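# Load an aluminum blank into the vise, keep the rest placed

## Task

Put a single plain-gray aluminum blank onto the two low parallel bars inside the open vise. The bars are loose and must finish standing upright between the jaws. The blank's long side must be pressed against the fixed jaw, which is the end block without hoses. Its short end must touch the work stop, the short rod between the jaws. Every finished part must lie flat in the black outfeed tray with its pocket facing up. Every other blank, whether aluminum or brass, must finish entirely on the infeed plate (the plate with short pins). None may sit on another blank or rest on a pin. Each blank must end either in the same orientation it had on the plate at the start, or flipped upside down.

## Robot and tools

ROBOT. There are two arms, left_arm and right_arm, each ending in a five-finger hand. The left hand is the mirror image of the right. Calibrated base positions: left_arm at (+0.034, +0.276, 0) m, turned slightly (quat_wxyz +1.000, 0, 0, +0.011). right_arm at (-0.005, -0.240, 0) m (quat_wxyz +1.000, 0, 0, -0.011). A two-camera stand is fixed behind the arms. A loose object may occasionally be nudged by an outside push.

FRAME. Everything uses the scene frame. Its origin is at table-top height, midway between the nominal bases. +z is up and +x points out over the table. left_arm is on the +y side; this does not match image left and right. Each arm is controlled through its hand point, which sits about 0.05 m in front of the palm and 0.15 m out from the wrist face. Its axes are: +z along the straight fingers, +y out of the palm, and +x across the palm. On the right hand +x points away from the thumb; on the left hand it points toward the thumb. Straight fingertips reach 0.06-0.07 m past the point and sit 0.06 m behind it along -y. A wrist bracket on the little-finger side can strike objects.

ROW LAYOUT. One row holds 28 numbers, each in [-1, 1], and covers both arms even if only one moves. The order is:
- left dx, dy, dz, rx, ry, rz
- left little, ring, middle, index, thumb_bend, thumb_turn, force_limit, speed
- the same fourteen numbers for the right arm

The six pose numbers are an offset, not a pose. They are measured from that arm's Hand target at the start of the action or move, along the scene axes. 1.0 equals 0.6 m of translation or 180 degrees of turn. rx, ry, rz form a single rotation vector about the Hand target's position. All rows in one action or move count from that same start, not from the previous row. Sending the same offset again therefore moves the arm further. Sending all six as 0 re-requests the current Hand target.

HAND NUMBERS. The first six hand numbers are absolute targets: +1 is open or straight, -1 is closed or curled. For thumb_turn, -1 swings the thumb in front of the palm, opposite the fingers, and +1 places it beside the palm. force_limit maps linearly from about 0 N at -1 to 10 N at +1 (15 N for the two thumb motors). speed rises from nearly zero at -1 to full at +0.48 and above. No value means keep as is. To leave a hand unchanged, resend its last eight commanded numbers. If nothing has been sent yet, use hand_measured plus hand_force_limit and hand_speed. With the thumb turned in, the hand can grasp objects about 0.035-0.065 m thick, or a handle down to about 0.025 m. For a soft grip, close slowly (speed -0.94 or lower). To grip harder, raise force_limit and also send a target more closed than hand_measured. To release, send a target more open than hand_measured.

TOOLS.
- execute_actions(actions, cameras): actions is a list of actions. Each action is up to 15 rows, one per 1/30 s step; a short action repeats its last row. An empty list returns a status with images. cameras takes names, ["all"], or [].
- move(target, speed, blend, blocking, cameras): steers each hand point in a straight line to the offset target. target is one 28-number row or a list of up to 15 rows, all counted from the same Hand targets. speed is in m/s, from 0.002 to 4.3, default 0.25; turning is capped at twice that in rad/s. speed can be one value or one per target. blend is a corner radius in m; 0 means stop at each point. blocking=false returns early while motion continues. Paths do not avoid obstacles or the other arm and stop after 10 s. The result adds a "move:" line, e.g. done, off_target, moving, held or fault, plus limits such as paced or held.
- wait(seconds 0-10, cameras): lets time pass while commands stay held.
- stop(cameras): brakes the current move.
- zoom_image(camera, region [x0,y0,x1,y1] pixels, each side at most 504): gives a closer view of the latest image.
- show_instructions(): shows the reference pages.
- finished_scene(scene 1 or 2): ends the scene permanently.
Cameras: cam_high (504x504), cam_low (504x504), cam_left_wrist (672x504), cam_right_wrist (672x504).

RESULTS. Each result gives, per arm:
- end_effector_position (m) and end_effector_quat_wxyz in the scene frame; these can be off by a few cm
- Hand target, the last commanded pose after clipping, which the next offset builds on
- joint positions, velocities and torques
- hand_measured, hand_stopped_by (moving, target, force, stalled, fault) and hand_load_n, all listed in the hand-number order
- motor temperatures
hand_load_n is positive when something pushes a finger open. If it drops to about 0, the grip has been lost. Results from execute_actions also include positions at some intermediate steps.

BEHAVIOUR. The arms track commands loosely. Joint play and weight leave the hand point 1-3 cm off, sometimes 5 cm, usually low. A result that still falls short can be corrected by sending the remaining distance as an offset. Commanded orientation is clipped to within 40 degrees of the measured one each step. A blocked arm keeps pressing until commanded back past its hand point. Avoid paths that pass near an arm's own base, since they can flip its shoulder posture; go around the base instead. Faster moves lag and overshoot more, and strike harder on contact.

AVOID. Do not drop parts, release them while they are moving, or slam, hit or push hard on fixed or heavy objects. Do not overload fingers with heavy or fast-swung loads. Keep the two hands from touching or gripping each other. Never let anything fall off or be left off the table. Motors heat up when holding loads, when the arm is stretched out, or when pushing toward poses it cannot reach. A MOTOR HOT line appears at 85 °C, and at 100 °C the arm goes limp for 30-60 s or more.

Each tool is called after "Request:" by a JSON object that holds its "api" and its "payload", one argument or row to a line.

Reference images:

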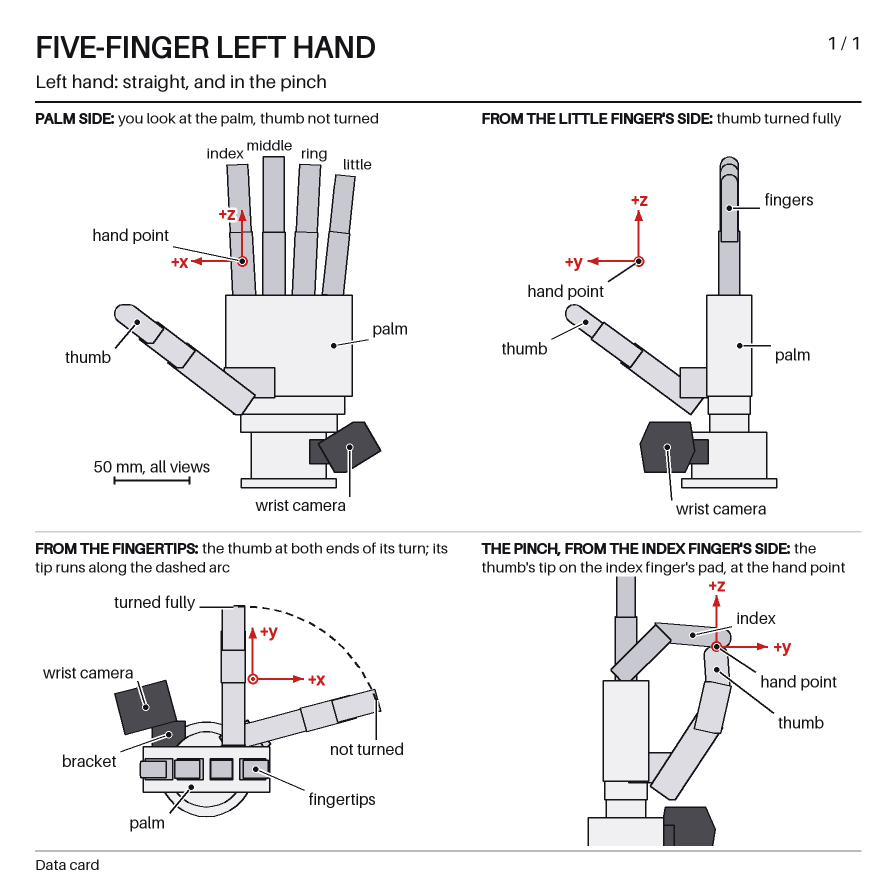

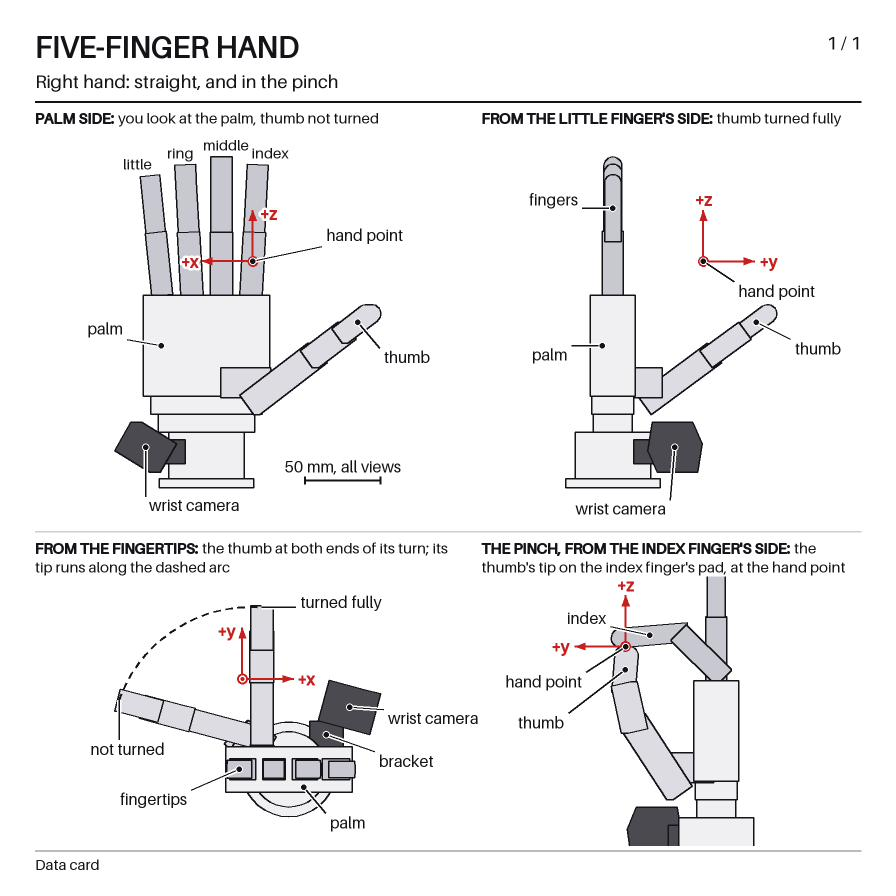

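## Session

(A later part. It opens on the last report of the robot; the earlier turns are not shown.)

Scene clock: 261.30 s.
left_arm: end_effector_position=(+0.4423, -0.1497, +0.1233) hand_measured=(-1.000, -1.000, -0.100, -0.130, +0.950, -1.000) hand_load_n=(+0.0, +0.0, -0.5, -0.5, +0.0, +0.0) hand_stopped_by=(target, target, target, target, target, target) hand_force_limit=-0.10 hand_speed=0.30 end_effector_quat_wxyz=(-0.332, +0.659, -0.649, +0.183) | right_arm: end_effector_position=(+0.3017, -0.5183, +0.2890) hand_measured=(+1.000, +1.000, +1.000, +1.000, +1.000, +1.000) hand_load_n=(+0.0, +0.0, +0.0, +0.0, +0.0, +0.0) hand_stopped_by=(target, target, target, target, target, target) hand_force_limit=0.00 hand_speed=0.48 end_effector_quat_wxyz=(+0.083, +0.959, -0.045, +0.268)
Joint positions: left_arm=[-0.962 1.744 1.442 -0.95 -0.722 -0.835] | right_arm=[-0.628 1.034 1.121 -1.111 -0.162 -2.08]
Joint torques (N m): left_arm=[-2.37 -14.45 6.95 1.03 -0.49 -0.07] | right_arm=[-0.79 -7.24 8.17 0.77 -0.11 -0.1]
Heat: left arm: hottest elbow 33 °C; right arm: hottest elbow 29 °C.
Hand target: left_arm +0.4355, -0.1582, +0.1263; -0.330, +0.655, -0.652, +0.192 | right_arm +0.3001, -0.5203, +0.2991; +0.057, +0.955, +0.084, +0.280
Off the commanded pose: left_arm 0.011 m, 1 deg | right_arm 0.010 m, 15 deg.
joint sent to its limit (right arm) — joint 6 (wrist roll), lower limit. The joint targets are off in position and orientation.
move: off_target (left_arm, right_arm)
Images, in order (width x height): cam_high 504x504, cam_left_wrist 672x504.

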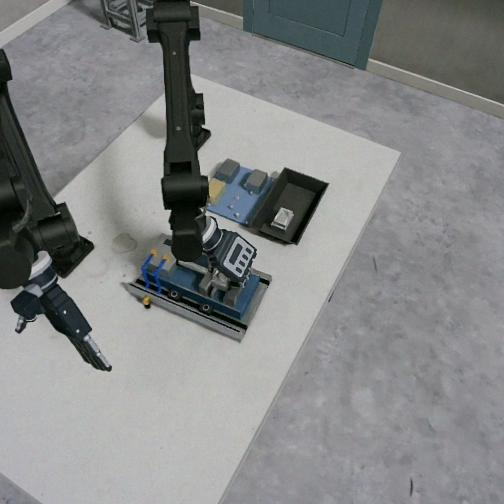

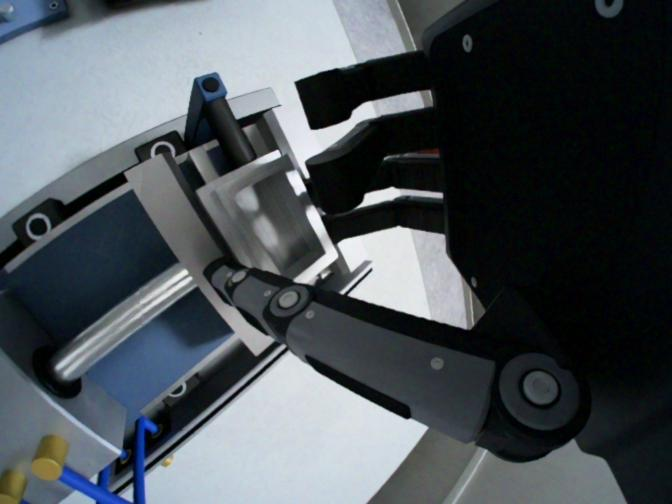

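Request:
{"api": "move", "payload": {
  "target": [
    [-0.003,0.0,-0.012,0,0,0,-1,-1,-0.1,-0.13,0.95,-1,-0.1,0.3,0,0,0,0,0,0,1,1,1,1,1,1,0,0.48]
  ],
  "speed": 0.05
}}

Scene clock: 265.60 s.
left_arm: end_effector_position=(+0.4423, -0.1493, +0.1229) hand_measured=(-1.000, -1.000, -0.100, -0.130, +0.950, -1.000) hand_load_n=(+0.0, +0.0, -1.0, -1.0, +0.5, +0.0) hand_stopped_by=(target, target, target, target, target, target) hand_force_limit=-0.10 hand_speed=0.30 end_effector_quat_wxyz=(-0.334, +0.660, -0.647, +0.186) | right_arm: end_effector_position=(+0.3017, -0.5183, +0.2890) hand_measured=(+1.000, +1.000, +1.000, +1.000, +1.000, +1.000) hand_load_n=(+0.0, +0.0, +0.0, +0.0, +0.0, +0.0) hand_stopped_by=(target, target, target, target, target, target) hand_force_limit=0.00 hand_speed=0.48 end_effector_quat_wxyz=(+0.083, +0.959, -0.045, +0.268)
Joint positions: left_arm=[-0.964 1.741 1.435 -0.941 -0.728 -0.838] | right_arm=[-0.628 1.034 1.121 -1.111 -0.162 -2.08]
Joint torques (N m): left_arm=[-2.49 -14.04 6.38 1.24 -0.28 -0.08] | right_arm=[-0.85 -6.95 8.18 0.7 -0.12 -0.07]
Heat: left arm: hottest elbow 33 °C; right arm: hottest elbow 29 °C.
Hand target: left_arm +0.4337, -0.1582, +0.1191; -0.330, +0.655, -0.652, +0.192 | right_arm +0.3001, -0.5203, +0.2991; +0.057, +0.955, +0.084, +0.280
Off the commanded pose: left_arm 0.013 m, 1 deg | right_arm 0.010 m, 15 deg.
joint sent to its limit (right arm) — joint 6 (wrist roll), lower limit. The joint targets are off in position and orientation.
move: off_target (left_arm, right_arm)

Request:
{"api": "move", "payload": {
  "target": [0.004,0,0.006,0,0,0,-1,-1,-0.5,-0.5,0.3,-1,-0.3,-0.8,0,0,0,0,0,0,1,1,1,1,1,1,0,0.48]
}}

Request:
{"api": "move", "payload": {
  "target": [0,0,0,0,0,0,-1,-1,-0.6,-0.6,0.2,-1,0.1,-0.85,0,0,0,0,0,0,1,1,1,1,1,1,0,0.48],
  "cameras": ["cam_left_wrist","cam_high"]
}}

Request:
{"api": "zoom_image", "payload": {
  "camera": "cam_high",
  "region": [215, 260, 250, 295]
}}

Request:
{"api": "zoom_image", "payload": {
  "camera": "cam_left_wrist",
  "region": [120, 100, 340, 320]
}}

Scene clock: 276.20 s.
left_arm: end_effector_position=(+0.4447, -0.1482, +0.1221) hand_measured=(-1.000, -1.000, -0.150, -0.238, +0.852, -1.000) hand_load_n=(+0.0, +0.0, +3.0, +3.0, +6.0, +0.5) hand_stopped_by=(target, target, force, force, force, target) hand_force_limit=-0.30 hand_speed=-0.80 end_effector_quat_wxyz=(-0.339, +0.661, -0.641, +0.190) | right_arm: end_effector_position=(+0.3017, -0.5183, +0.2890) hand_measured=(+1.000, +1.000, +1.000, +1.000, +1.000, +1.000) hand_load_n=(+0.0, +0.0, +0.0, +0.0, +0.0, +0.0) hand_stopped_by=(target, target, target, target, target, target) hand_force_limit=0.00 hand_speed=0.48 end_effector_quat_wxyz=(+0.083, +0.959, -0.045, +0.268)
Joint positions: left_arm=[-0.964 1.741 1.428 -0.93 -0.742 -0.844] | right_arm=[-0.628 1.034 1.121 -1.111 -0.162 -2.08]
Joint torques (N m): left_arm=[-2.2 -14.1 7.65 0.68 0.01 0.04] | right_arm=[-1.03 -7.24 8.24 0.64 -0.12 -0.11]
Heat: left arm: hottest elbow 33 °C; right arm: hottest elbow 29 °C.
Hand target: left_arm +0.4361, -0.1582, +0.1227; -0.330, +0.655, -0.652, +0.192 | right_arm +0.3001, -0.5203, +0.2991; +0.057, +0.955, +0.084, +0.280
Off the commanded pose: left_arm 0.013 m, 2 deg | right_arm 0.010 m, 15 deg.
joint sent to its limit (right arm) — joint 6 (wrist roll), lower limit. The joint targets are off in position and orientation.
move: off_target (left_arm, right_arm)

Scene clock: 277.00 s.
left_arm: end_effector_position=(+0.4449, -0.1485, +0.1222) hand_measured=(-1.000, -1.000, -0.160, -0.304, +0.852, -1.000) hand_load_n=(+0.0, +0.0, +5.5, +8.0, +9.0, +0.5) hand_stopped_by=(target, target, force, force, force, target) hand_force_limit=0.10 hand_speed=-0.85 end_effector_quat_wxyz=(-0.339, +0.661, -0.641, +0.191) | right_arm: end_effector_position=(+0.3017, -0.5183, +0.2890) hand_measured=(+1.000, +1.000, +1.000, +1.000, +1.000, +1.000) hand_load_n=(+0.0, +0.0, +0.0, +0.0, +0.0, +0.0) hand_stopped_by=(target, target, target, target, target, target) hand_force_limit=0.00 hand_speed=0.48 end_effector_quat_wxyz=(+0.083, +0.959, -0.045, +0.268)
Joint positions: left_arm=[-0.964 1.741 1.428 -0.929 -0.742 -0.844] | right_arm=[-0.628 1.034 1.121 -1.111 -0.162 -2.08]
Joint torques (N m): left_arm=[-2.26 -13.98 7.61 0.7 0.01 0.06] | right_arm=[-0.85 -6.83 8.09 0.62 -0.13 -0.1]
Heat: left arm: hottest elbow 33 °C; right arm: hottest elbow 29 °C.
Hand target: left_arm +0.4361, -0.1582, +0.1227; -0.330, +0.655, -0.652, +0.192 | right_arm +0.3001, -0.5203, +0.2991; +0.057, +0.955, +0.084, +0.280
Off the commanded pose: left_arm 0.013 m, 2 deg | right_arm 0.010 m, 15 deg.
joint sent to its limit (right arm) — joint 6 (wrist roll), lower limit. The joint targets are off in position and orientation.
move: off_target (left_arm, right_arm)
Images, in order (width x height): cam_high 504x504, cam_left_wrist 672x504.

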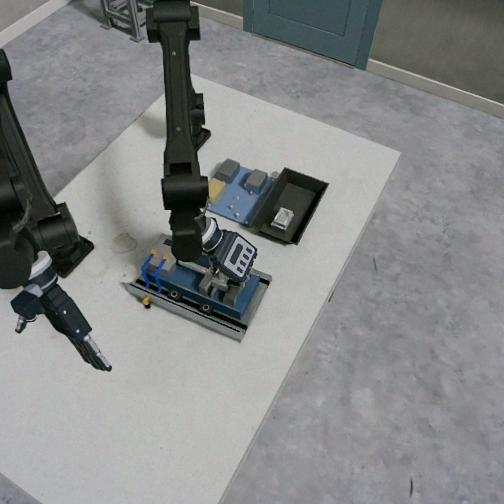

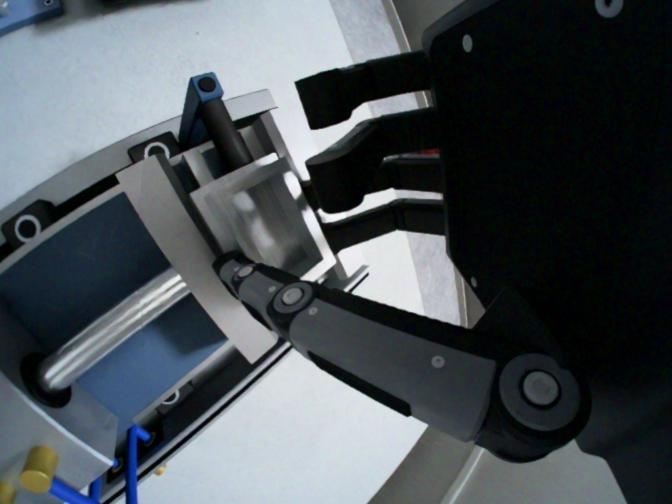

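Scaled by 14.400 from the camera's 504x504 image, which has a finer 720x720 frame.

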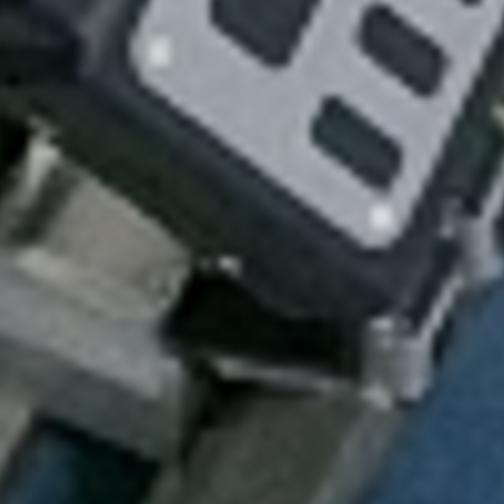

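Scaled by 2.291 from the camera's 672x504 image, which has a finer 960x720 frame.

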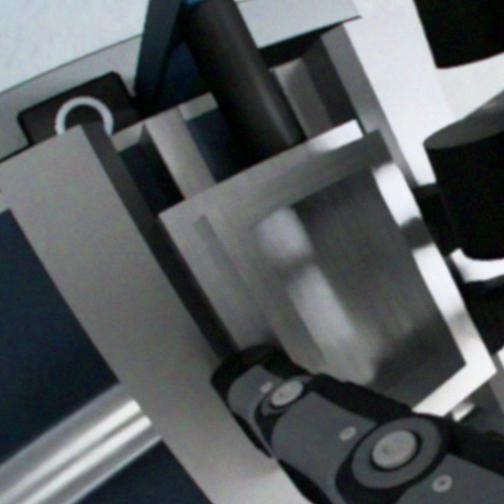

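Request:
{"api": "move", "payload": {
  "target": [
    [0,0,0,0,0,0,-1,-1,-0.08,-0.12,0.97,-1,-0.1,0.3,0,0,0,0,0,0,1,1,1,1,1,1,0,0.48],
    [-0.004,0.036,0.012,0,0,0,-1,-1,-0.08,-0.12,0.97,-1,-0.1,0.3,0,0,0,0,0,0,1,1,1,1,1,1,0,0.48]
  ],
  "speed": 0.05,
  "cameras": ["cam_left_wrist","cam_high"]
}}

Request:
{"api": "zoom_image", "payload": {
  "camera": "cam_high",
  "region": [215, 260, 250, 295]
}}

Request:
{"api": "zoom_image", "payload": {
  "camera": "cam_left_wrist",
  "region": [120, 100, 340, 320]
}}

Scene clock: 291.93 s.
left_arm: end_effector_position=(+0.4400, -0.1431, +0.1240) hand_measured=(-1.000, -1.000, -0.080, -0.120, +0.970, -1.000) hand_load_n=(+0.0, +0.0, +2.5, +0.0, +0.0, +0.0) hand_stopped_by=(target, target, target, target, target, target) hand_force_limit=-0.10 hand_speed=0.30 end_effector_quat_wxyz=(-0.330, +0.666, -0.639, +0.199) | right_arm: end_effector_position=(+0.3017, -0.5183, +0.2890) hand_measured=(+1.000, +1.000, +1.000, +1.000, +1.000, +1.000) hand_load_n=(+0.0, +0.0, +0.0, +0.0, +0.0, +0.0) hand_stopped_by=(target, target, target, target, target, target) hand_force_limit=0.00 hand_speed=0.48 end_effector_quat_wxyz=(+0.083, +0.959, -0.045, +0.268)
Joint positions: left_arm=[-0.959 1.708 1.39 -0.903 -0.724 -0.844] | right_arm=[-0.628 1.034 1.121 -1.111 -0.162 -2.08]
Joint torques (N m): left_arm=[-0.97 -15.09 6.35 0.59 -0.11 0.29] | right_arm=[-0.91 -6.48 8.34 0.77 -0.14 -0.11]
Heat: left arm: hottest elbow 32 °C; right arm: hottest elbow 29 °C.
Hand target: left_arm +0.4337, -0.1366, +0.1299; -0.330, +0.655, -0.652, +0.192 | right_arm +0.3001, -0.5203, +0.2991; +0.057, +0.955, +0.084, +0.280
Off the commanded pose: left_arm 0.011 m, 2 deg | right_arm 0.010 m, 15 deg.
joint sent to its limit (right arm) — joint 6 (wrist roll), lower limit. The joint targets are off in position and orientation.
move: off_target (left_arm, right_arm)
Images, in order (width x height): cam_high 504x504, cam_left_wrist 672x504.

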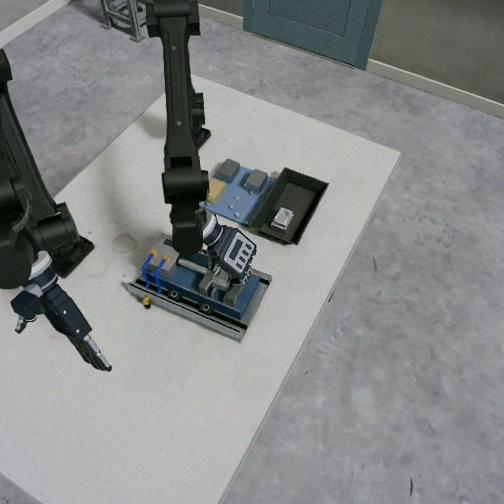

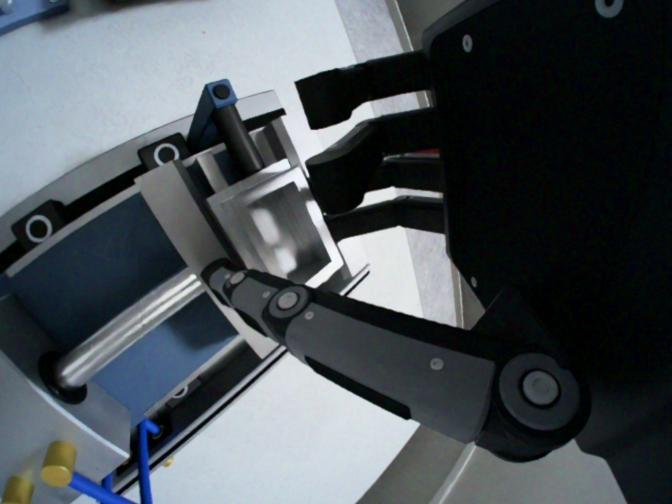

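Scaled by 14.400 from the camera's 504x504 image, which has a finer 720x720 frame.

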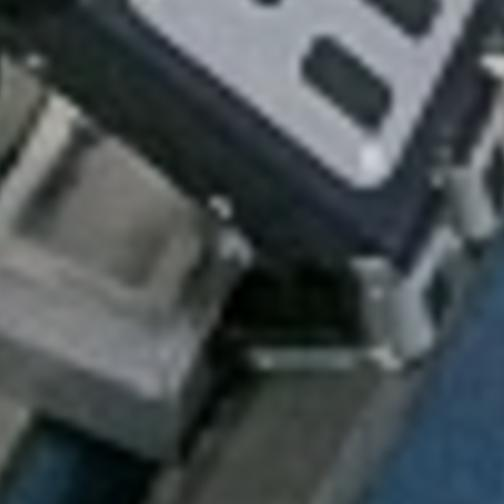

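Scaled by 2.291 from the camera's 672x504 image, which has a finer 960x720 frame.

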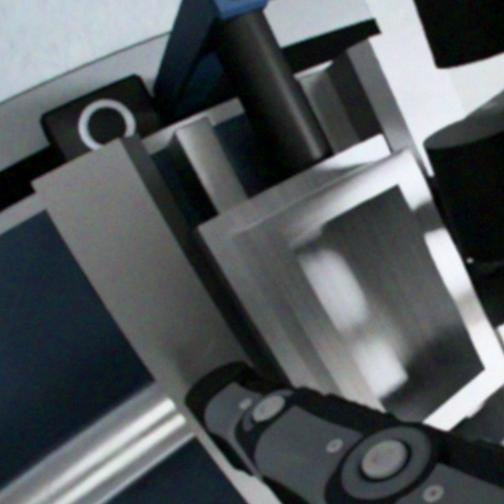

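Request:
{"api": "move", "payload": {
  "target": [0,0.004,0,0,0,0,-1,-1,-0.5,-0.5,0.3,-1,-0.3,-0.8,0,0,0,0,0,0,1,1,1,1,1,1,0,0.48]
}}

Request:
{"api": "move", "payload": {
  "target": [0,0,0,0,0,0,-1,-1,-0.6,-0.6,0.2,-1,0.1,-0.85,0,0,0,0,0,0,1,1,1,1,1,1,0,0.48],
  "cameras": ["cam_left_wrist","cam_high"]
}}

Request:
{"api": "zoom_image", "payload": {
  "camera": "cam_high",
  "region": [215, 260, 250, 295]
}}

Request:
{"api": "zoom_image", "payload": {
  "camera": "cam_left_wrist",
  "region": [120, 100, 340, 320]
}}

Scene clock: 298.17 s.
left_arm: end_effector_position=(+0.4430, -0.1358, +0.1249) hand_measured=(-1.000, -1.000, -0.096, -0.302, +0.862, -1.000) hand_load_n=(+0.0, +0.5, -2.0, +8.5, +6.0, +0.5) hand_stopped_by=(target, target, force, force, force, target) hand_force_limit=-0.30 hand_speed=-0.80 end_effector_quat_wxyz=(-0.334, +0.668, -0.636, +0.197) | right_arm: end_effector_position=(+0.3017, -0.5183, +0.2890) hand_measured=(+1.000, +1.000, +1.000, +1.000, +1.000, +1.000) hand_load_n=(+0.0, +0.0, +0.0, +0.0, +0.0, +0.0) hand_stopped_by=(target, target, target, target, target, target) hand_force_limit=0.00 hand_speed=0.48 end_effector_quat_wxyz=(+0.083, +0.959, -0.045, +0.268)
Joint positions: left_arm=[-0.95 1.701 1.381 -0.901 -0.731 -0.843] | right_arm=[-0.628 1.034 1.121 -1.111 -0.162 -2.08]
Joint torques (N m): left_arm=[-1.26 -14.97 6.53 0.76 -0.08 0.32] | right_arm=[-0.97 -6.77 8.25 0.69 -0.12 -0.1]
Motor temperatures (°C): left_arm=[21 26 32 22 21 22] | right_arm=[21 23 29 23 22 22]
Heat: left arm: hottest elbow 32 °C; right arm: hottest elbow 29 °C.
Hand target: left_arm +0.4337, -0.1342, +0.1299; -0.330, +0.655, -0.652, +0.192 | right_arm +0.3001, -0.5203, +0.2991; +0.057, +0.955, +0.084, +0.280
Off the commanded pose: left_arm 0.011 m, 2 deg | right_arm 0.010 m, 15 deg.
joint sent to its limit (right arm) — joint 6 (wrist roll), lower limit. The joint targets are off in position and orientation.
move: off_target (left_arm, right_arm)

Scene clock: 298.97 s.
left_arm: end_effector_position=(+0.4430, -0.1358, +0.1249) hand_measured=(-1.000, -1.000, -0.148, -0.300, +0.848, -1.000) hand_load_n=(+0.0, +0.0, +6.5, +8.0, +11.0, +0.5) hand_stopped_by=(target, target, force, force, force, target) hand_force_limit=0.10 hand_speed=-0.85 end_effector_quat_wxyz=(-0.334, +0.668, -0.636, +0.197) | right_arm: end_effector_position=(+0.3017, -0.5183, +0.2890) hand_measured=(+1.000, +1.000, +1.000, +1.000, +1.000, +1.000) hand_load_n=(+0.0, +0.0, +0.0, +0.0, +0.0, +0.0) hand_stopped_by=(target, target, target, target, target, target) hand_force_limit=0.00 hand_speed=0.48 end_effector_quat_wxyz=(+0.083, +0.959, -0.045, +0.268)
Joint positions: left_arm=[-0.95 1.701 1.381 -0.901 -0.731 -0.843] | right_arm=[-0.628 1.034 1.121 -1.111 -0.162 -2.08]
Joint torques (N m): left_arm=[-1.26 -15.03 6.54 0.77 -0.08 0.32] | right_arm=[-1.14 -6.77 8.18 0.69 -0.12 -0.09]
Heat: left arm: hottest elbow 32 °C; right arm: hottest elbow 29 °C.
Hand target: left_arm +0.4337, -0.1342, +0.1299; -0.330, +0.655, -0.652, +0.192 | right_arm +0.3001, -0.5203, +0.2991; +0.057, +0.955, +0.084, +0.280
Off the commanded pose: left_arm 0.011 m, 2 deg | right_arm 0.010 m, 15 deg.
joint sent to its limit (right arm) — joint 6 (wrist roll), lower limit. The joint targets are off in position and orientation.
move: off_target (left_arm, right_arm)
Images, in order (width x height): cam_high 504x504, cam_left_wrist 672x504.

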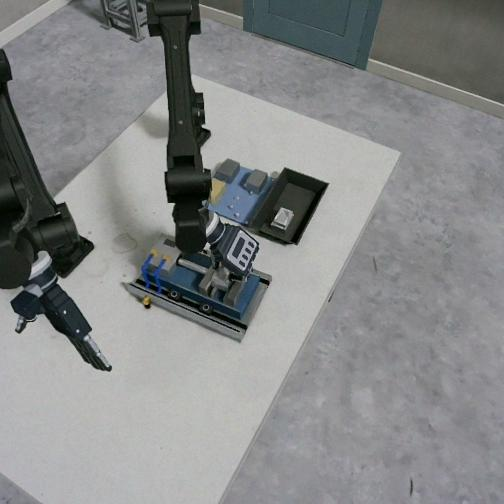

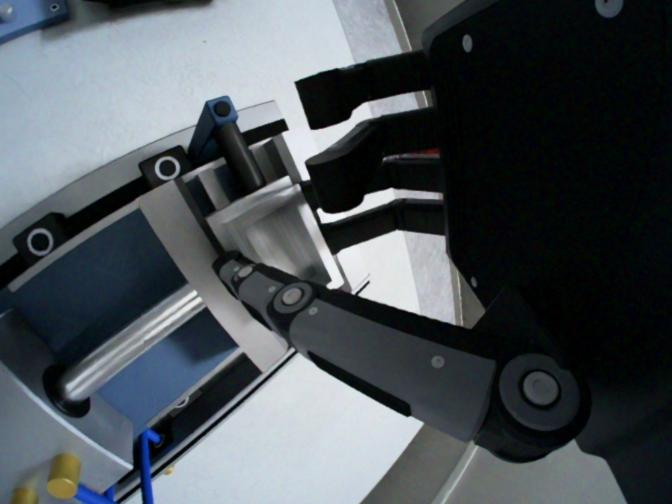

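Scaled by 14.400 from the camera's 504x504 image, which has a finer 720x720 frame.

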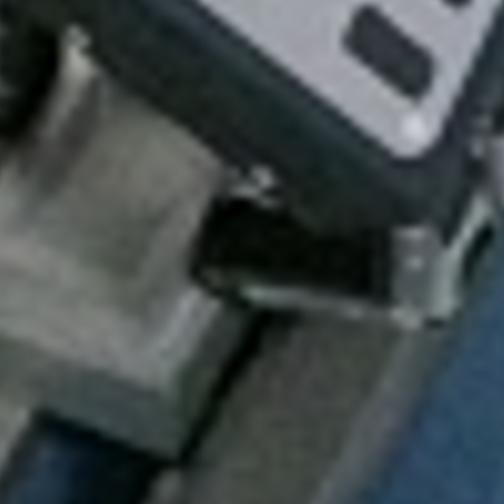

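Scaled by 2.291 from the camera's 672x504 image, which has a finer 960x720 frame.

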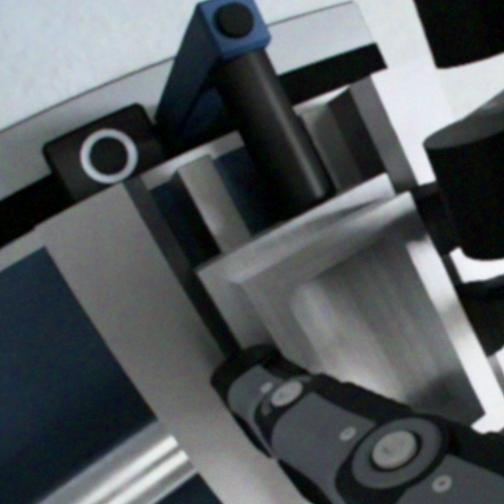

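Request:
{"api": "move", "payload": {
  "target": [
    [0.02,-0.01,0.035,0,0,0,-1,-1,-0.6,-0.6,0.2,-1,0.1,-0.85,0,0,0,0,0,0,1,1,1,1,1,1,0,0.48],
    [0.035,-0.015,0.07,0,-0.01,0,-1,-1,-0.6,-0.6,0.2,-1,0.1,-0.85,0,0,0,0,0,0,1,1,1,1,1,1,0,0.48]
  ],
  "cameras": ["cam_left_wrist","cam_high"],
  "speed": 0.04,
  "blend": [0.01,0]
}}

Request:
{"api": "zoom_image", "payload": {
  "camera": "cam_high",
  "region": [205, 250, 250, 295]
}}

Request:
{"api": "zoom_image", "payload": {
  "camera": "cam_left_wrist",
  "region": [120, 100, 340, 320]
}}

Scene clock: 310.37 s.
left_arm: end_effector_position=(+0.4440, -0.1331, +0.1348) hand_measured=(-1.000, -1.000, -0.148, -0.300, +0.848, -1.000) hand_load_n=(+0.0, +0.0, +0.0, +8.5, +8.0, -0.5) hand_stopped_by=(target, target, force, force, force, target) hand_force_limit=0.10 hand_speed=-0.85 end_effector_quat_wxyz=(-0.338, +0.658, -0.649, +0.179) | right_arm: end_effector_position=(+0.3017, -0.5183, +0.2890) hand_measured=(+1.000, +1.000, +1.000, +1.000, +1.000, +1.000) hand_load_n=(+0.0, +0.0, +0.0, +0.0, +0.0, +0.0) hand_stopped_by=(target, target, target, target, target, target) hand_force_limit=0.00 hand_speed=0.48 end_effector_quat_wxyz=(+0.083, +0.959, -0.045, +0.268)
Joint positions: left_arm=[-0.945 1.71 1.427 -0.966 -0.728 -0.815] | right_arm=[-0.628 1.034 1.121 -1.111 -0.162 -2.08]
Joint torques (N m): left_arm=[-0.79 -15.27 12.08 0.31 -0.75 0.34] | right_arm=[-1.2 -6.77 8.27 0.59 -0.08 -0.11]
Heat: left arm: hottest elbow 32 °C; right arm: hottest elbow 29 °C.
Hand target: left_arm +0.4547, -0.1432, +0.1719; -0.340, +0.652, -0.646, +0.202 | right_arm +0.3001, -0.5203, +0.2991; +0.057, +0.955, +0.084, +0.280
Off the commanded pose: left_arm 0.040 m, 3 deg | right_arm 0.010 m, 15 deg.
joint sent to its limit (right arm) — joint 6 (wrist roll), lower limit. The joint targets are off in position and orientation.
move: off_target (left_arm, right_arm)
Images, in order (width x height): cam_high 504x504, cam_left_wrist 672x504.

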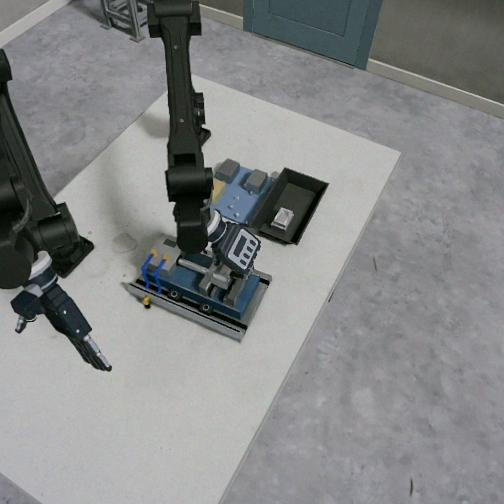

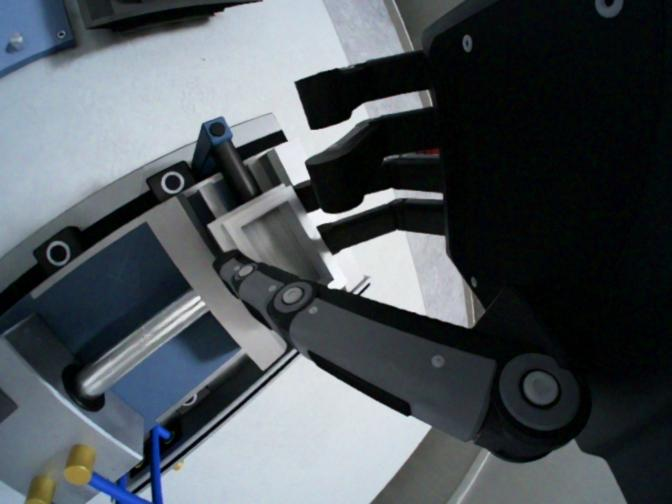

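Scaled by 11.200 from the camera's 504x504 image, which has a finer 720x720 frame.

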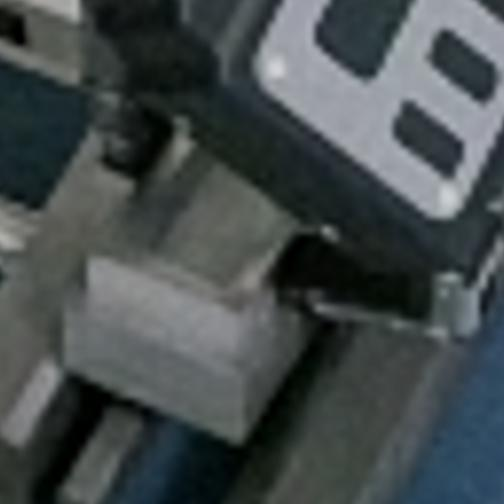

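Scaled by 2.291 from the camera's 672x504 image, which has a finer 960x720 frame.

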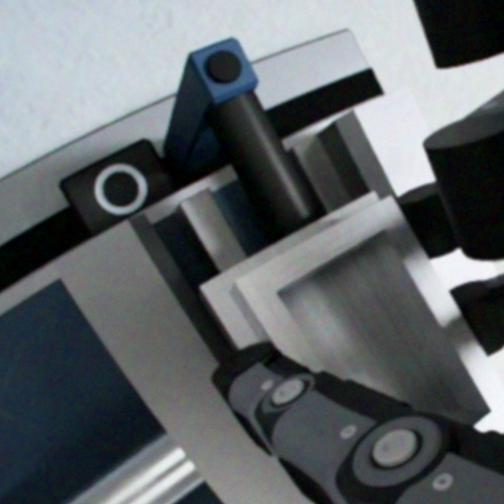

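Request:
{"api": "move", "payload": {
  "target": [
    [0.0,-0.025,0.004,0,0,0,-1,-1,-0.6,-0.6,0.2,-1,0.1,-0.85,0,0,0,0,0,0,1,1,1,1,1,1,0,0.48]
  ],
  "cameras": ["cam_left_wrist","cam_high"],
  "speed": 0.04
}}

Request:
{"api": "zoom_image", "payload": {
  "camera": "cam_high",
  "region": [205, 250, 250, 295]
}}

Request:
{"api": "zoom_image", "payload": {
  "camera": "cam_left_wrist",
  "region": [120, 100, 340, 320]
}}

Scene clock: 320.63 s.
left_arm: end_effector_position=(+0.4461, -0.1354, +0.1392) hand_measured=(-1.000, -1.000, -0.148, -0.300, +0.848, -1.000) hand_load_n=(+0.0, +0.0, +0.0, +7.5, +8.0, -3.0) hand_stopped_by=(target, target, force, force, force, target) hand_force_limit=0.10 hand_speed=-0.85 end_effector_quat_wxyz=(-0.340, +0.655, -0.653, +0.168) | right_arm: end_effector_position=(+0.3017, -0.5183, +0.2890) hand_measured=(+1.000, +1.000, +1.000, +1.000, +1.000, +1.000) hand_load_n=(+0.0, +0.0, +0.0, +0.0, +0.0, +0.0) hand_stopped_by=(target, target, target, target, target, target) hand_force_limit=0.00 hand_speed=0.48 end_effector_quat_wxyz=(+0.083, +0.959, -0.045, +0.268)
Joint positions: left_arm=[-0.945 1.728 1.467 -1.009 -0.73 -0.81] | right_arm=[-0.628 1.034 1.121 -1.111 -0.162 -2.08]
Joint torques (N m): left_arm=[-2.2 -14.8 12.68 0.62 -0.89 0.08] | right_arm=[-1.38 -7 8.21 0.72 -0.11 -0.11]
Heat: left arm: hottest elbow 34 °C; right arm: hottest elbow 29 °C.
Hand target: left_arm +0.4547, -0.1582, +0.1743; -0.340, +0.652, -0.646, +0.202 | right_arm +0.3001, -0.5203, +0.2991; +0.057, +0.955, +0.084, +0.280
Off the commanded pose: left_arm 0.043 m, 4 deg | right_arm 0.010 m, 15 deg.
joint sent to its limit (right arm) — joint 6 (wrist roll), lower limit. The joint targets are off in position and orientation.
move: off_target (left_arm, right_arm)
Images, in order (width x height): cam_high 504x504, cam_left_wrist 672x504.

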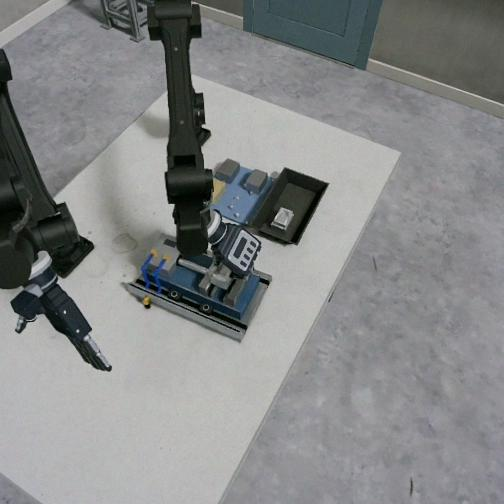

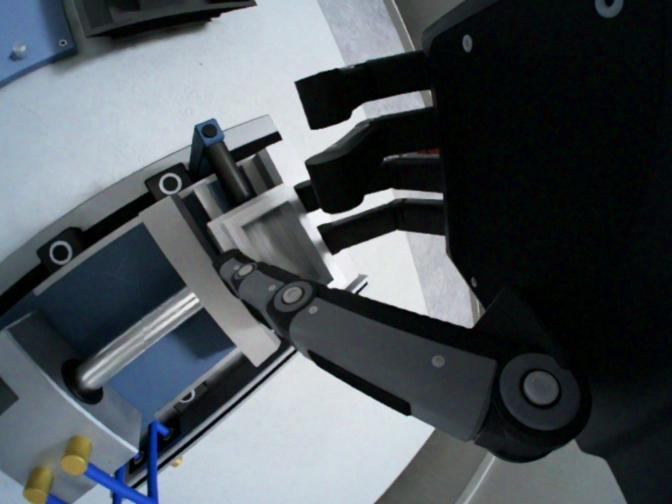

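Scaled by 11.200 from the camera's 504x504 image, which has a finer 720x720 frame.

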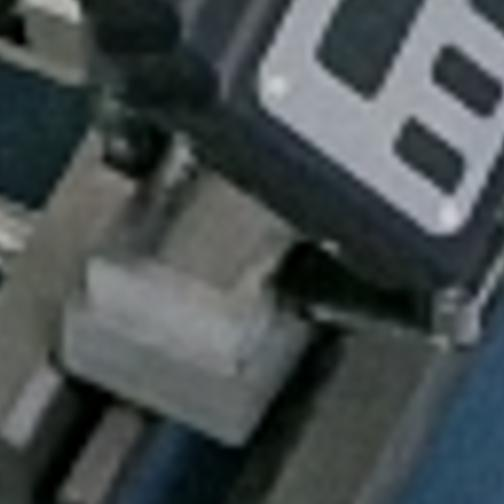

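Scaled by 2.291 from the camera's 672x504 image, which has a finer 960x720 frame.

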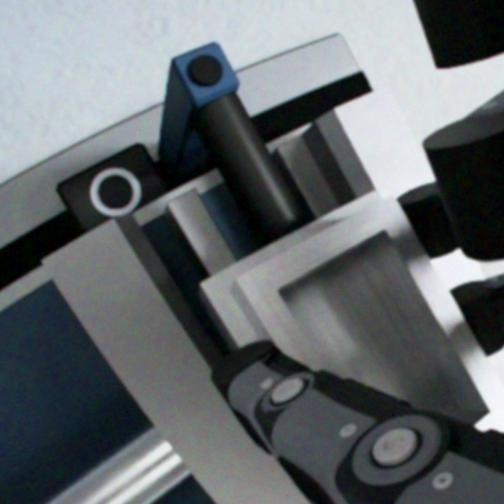

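Request:
{"api": "move", "payload": {
  "target": [
    [0.003,0.0,0.045,0,0,0,-1,-1,-0.6,-0.6,0.2,-1,0.1,-0.85,0,0,0,0,0,0,1,1,1,1,1,1,0,0.48]
  ],
  "cameras": ["cam_left_wrist","cam_high"],
  "speed": 0.05
}}

Request:
{"api": "zoom_image", "payload": {
  "camera": "cam_high",
  "region": [205, 240, 250, 285]
}}

Request:
{"api": "zoom_image", "payload": {
  "camera": "cam_left_wrist",
  "region": [120, 100, 340, 320]
}}

Scene clock: 326.20 s.
left_arm: end_effector_position=(+0.4484, -0.1383, +0.1611) hand_measured=(-1.000, -1.000, -0.148, -0.300, +0.848, -1.000) hand_load_n=(+0.0, +0.0, +0.0, +7.5, +8.0, -3.5) hand_stopped_by=(target, target, force, force, force, target) hand_force_limit=0.10 hand_speed=-0.85 end_effector_quat_wxyz=(-0.341, +0.654, -0.655, +0.165) | right_arm: end_effector_position=(+0.3017, -0.5183, +0.2890) hand_measured=(+1.000, +1.000, +1.000, +1.000, +1.000, +1.000) hand_load_n=(-0.5, +0.0, +0.0, +0.0, +0.0, +0.0) hand_stopped_by=(target, target, target, target, target, target) hand_force_limit=0.00 hand_speed=0.48 end_effector_quat_wxyz=(+0.083, +0.959, -0.045, +0.268)
Joint positions: left_arm=[-0.945 1.728 1.527 -1.075 -0.73 -0.81] | right_arm=[-0.628 1.034 1.121 -1.111 -0.162 -2.08]
Joint torques (N m): left_arm=[-1.85 -15.44 12.9 0.65 -0.87 0.11] | right_arm=[-0.73 -6.83 8.32 0.53 -0.17 -0.1]
Heat: left arm: hottest elbow 34 °C; right arm: hottest elbow 29 °C.
Hand target: left_arm +0.4565, -0.1582, +0.2013; -0.340, +0.652, -0.646, +0.202 | right_arm +0.3001, -0.5203, +0.2991; +0.057, +0.955, +0.084, +0.280
Off the commanded pose: left_arm 0.046 m, 4 deg | right_arm 0.010 m, 15 deg.
joint sent to its limit (right arm) — joint 6 (wrist roll), lower limit. The joint targets are off in position and orientation.
move: off_target (left_arm, right_arm)
Images, in order (width x height): cam_high 504x504, cam_left_wrist 672x504.

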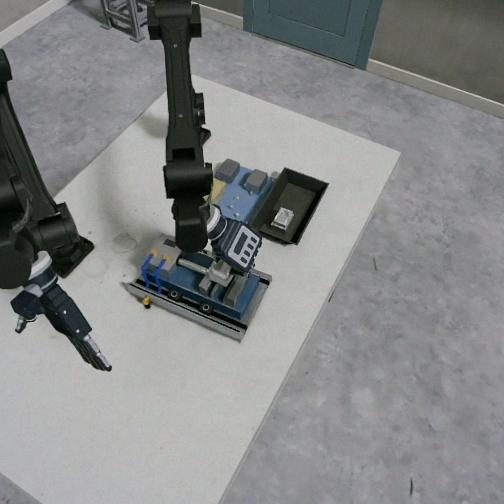

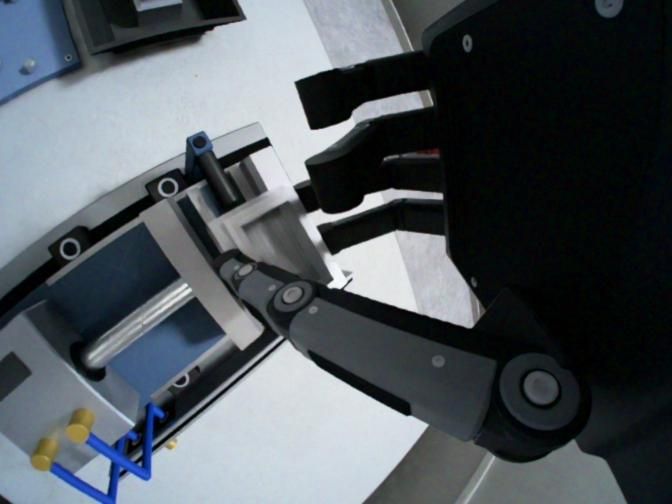

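Scaled by 11.200 from the camera's 504x504 image, which has a finer 720x720 frame.

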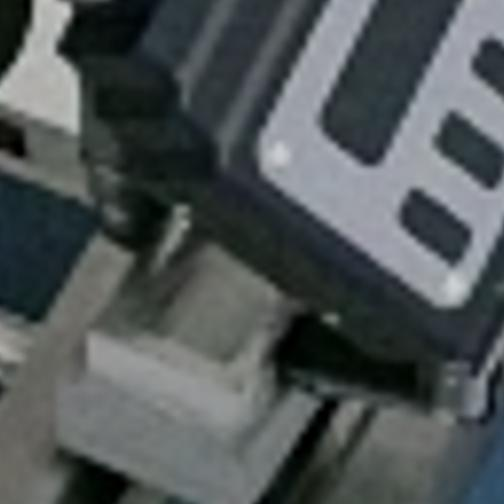

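Scaled by 2.291 from the camera's 672x504 image, which has a finer 960x720 frame.

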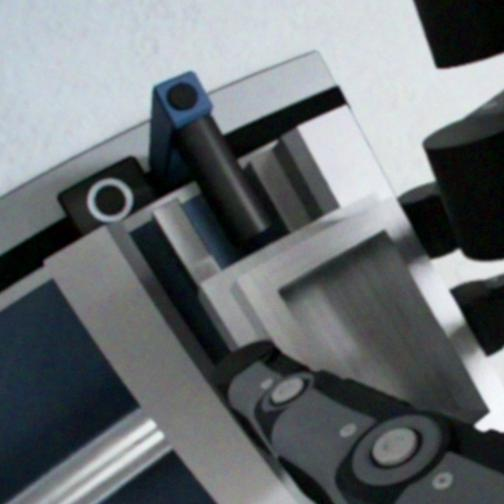

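Request:
{"api": "move", "payload": {
  "target": [
    [0.0,0.0,0.0,0,0,0,-1,-1,-0.7,-0.6,0.2,-1,-0.3,-0.85,0,0,0,0,0,0,1,1,1,1,1,1,0,0.48],
    [0.003,0.01,0.08,0,0,0,-1,-1,-0.7,-0.6,0.2,-1,-0.3,-0.85,0,0,0,0,0,0,1,1,1,1,1,1,0,0.48]
  ],
  "cameras": ["cam_left_wrist","cam_high"],
  "speed": 0.08
}}

Request:
{"api": "zoom_image", "payload": {
  "camera": "cam_high",
  "region": [200, 230, 250, 280]
}}

Request:
{"api": "zoom_image", "payload": {
  "camera": "cam_left_wrist",
  "region": [120, 100, 340, 320]
}}

Scene clock: 333.97 s.
left_arm: end_effector_position=(+0.4495, -0.1396, +0.1991) hand_measured=(-1.000, -1.000, -0.216, -0.300, +0.848, -1.000) hand_load_n=(+0.5, +0.5, +4.0, +6.0, +10.0, -0.5) hand_stopped_by=(target, target, force, force, force, target) hand_force_limit=-0.30 hand_speed=-0.85 end_effector_quat_wxyz=(-0.342, +0.651, -0.659, +0.160) | right_arm: end_effector_position=(+0.3017, -0.5183, +0.2890) hand_measured=(+1.000, +1.000, +1.000, +1.000, +1.000, +1.000) hand_load_n=(+0.0, +0.0, +0.0, +0.0, +0.0, +0.0) hand_stopped_by=(target, target, target, target, target, target) hand_force_limit=0.00 hand_speed=0.48 end_effector_quat_wxyz=(+0.083, +0.959, -0.045, +0.268)
Joint positions: left_arm=[-0.945 1.725 1.625 -1.185 -0.73 -0.801] | right_arm=[-0.628 1.034 1.121 -1.111 -0.162 -2.08]
Joint torques (N m): left_arm=[-1.14 -16.91 13.07 0.57 -0.74 0.13] | right_arm=[-0.85 -6.77 8.23 0.58 -0.11 -0.11]
Heat: left arm: hottest elbow 35 °C; right arm: hottest elbow 29 °C.
Hand target: left_arm +0.4583, -0.1522, +0.2493; -0.340, +0.652, -0.646, +0.202 | right_arm +0.3001, -0.5203, +0.2991; +0.057, +0.955, +0.084, +0.280
Off the commanded pose: left_arm 0.052 m, 5 deg | right_arm 0.010 m, 15 deg.
joint sent to its limit (right arm) — joint 6 (wrist roll), lower limit. The joint targets are off in position and orientation.
move: off_target (left_arm, right_arm)
Images, in order (width x height): cam_high 504x504, cam_left_wrist 672x504.

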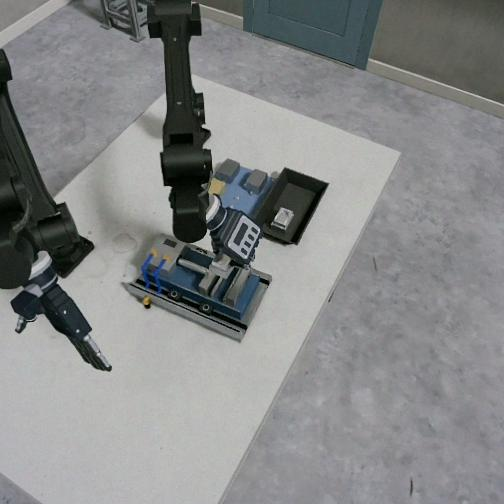

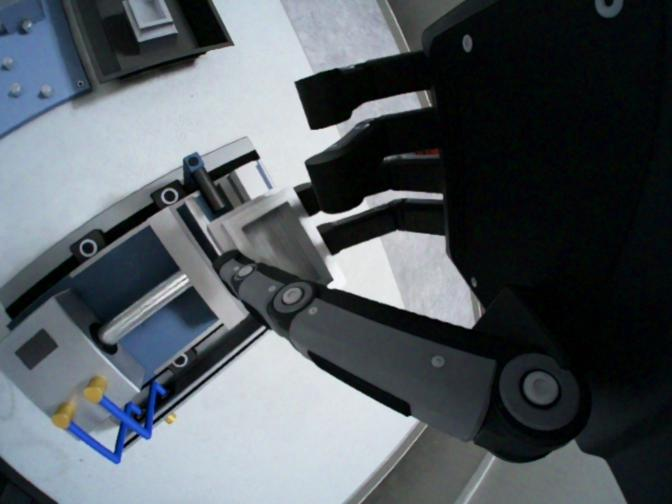

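Scaled by 10.080 from the camera's 504x504 image, which has a finer 720x720 frame.

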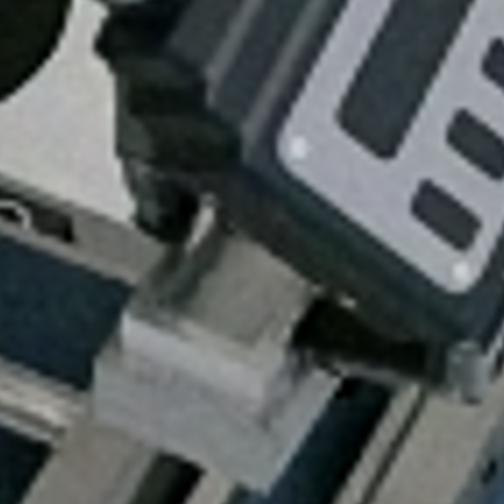

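Scaled by 2.291 from the camera's 672x504 image, which has a finer 960x720 frame.

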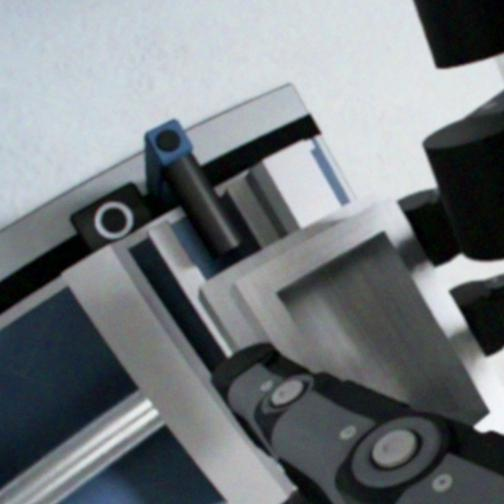

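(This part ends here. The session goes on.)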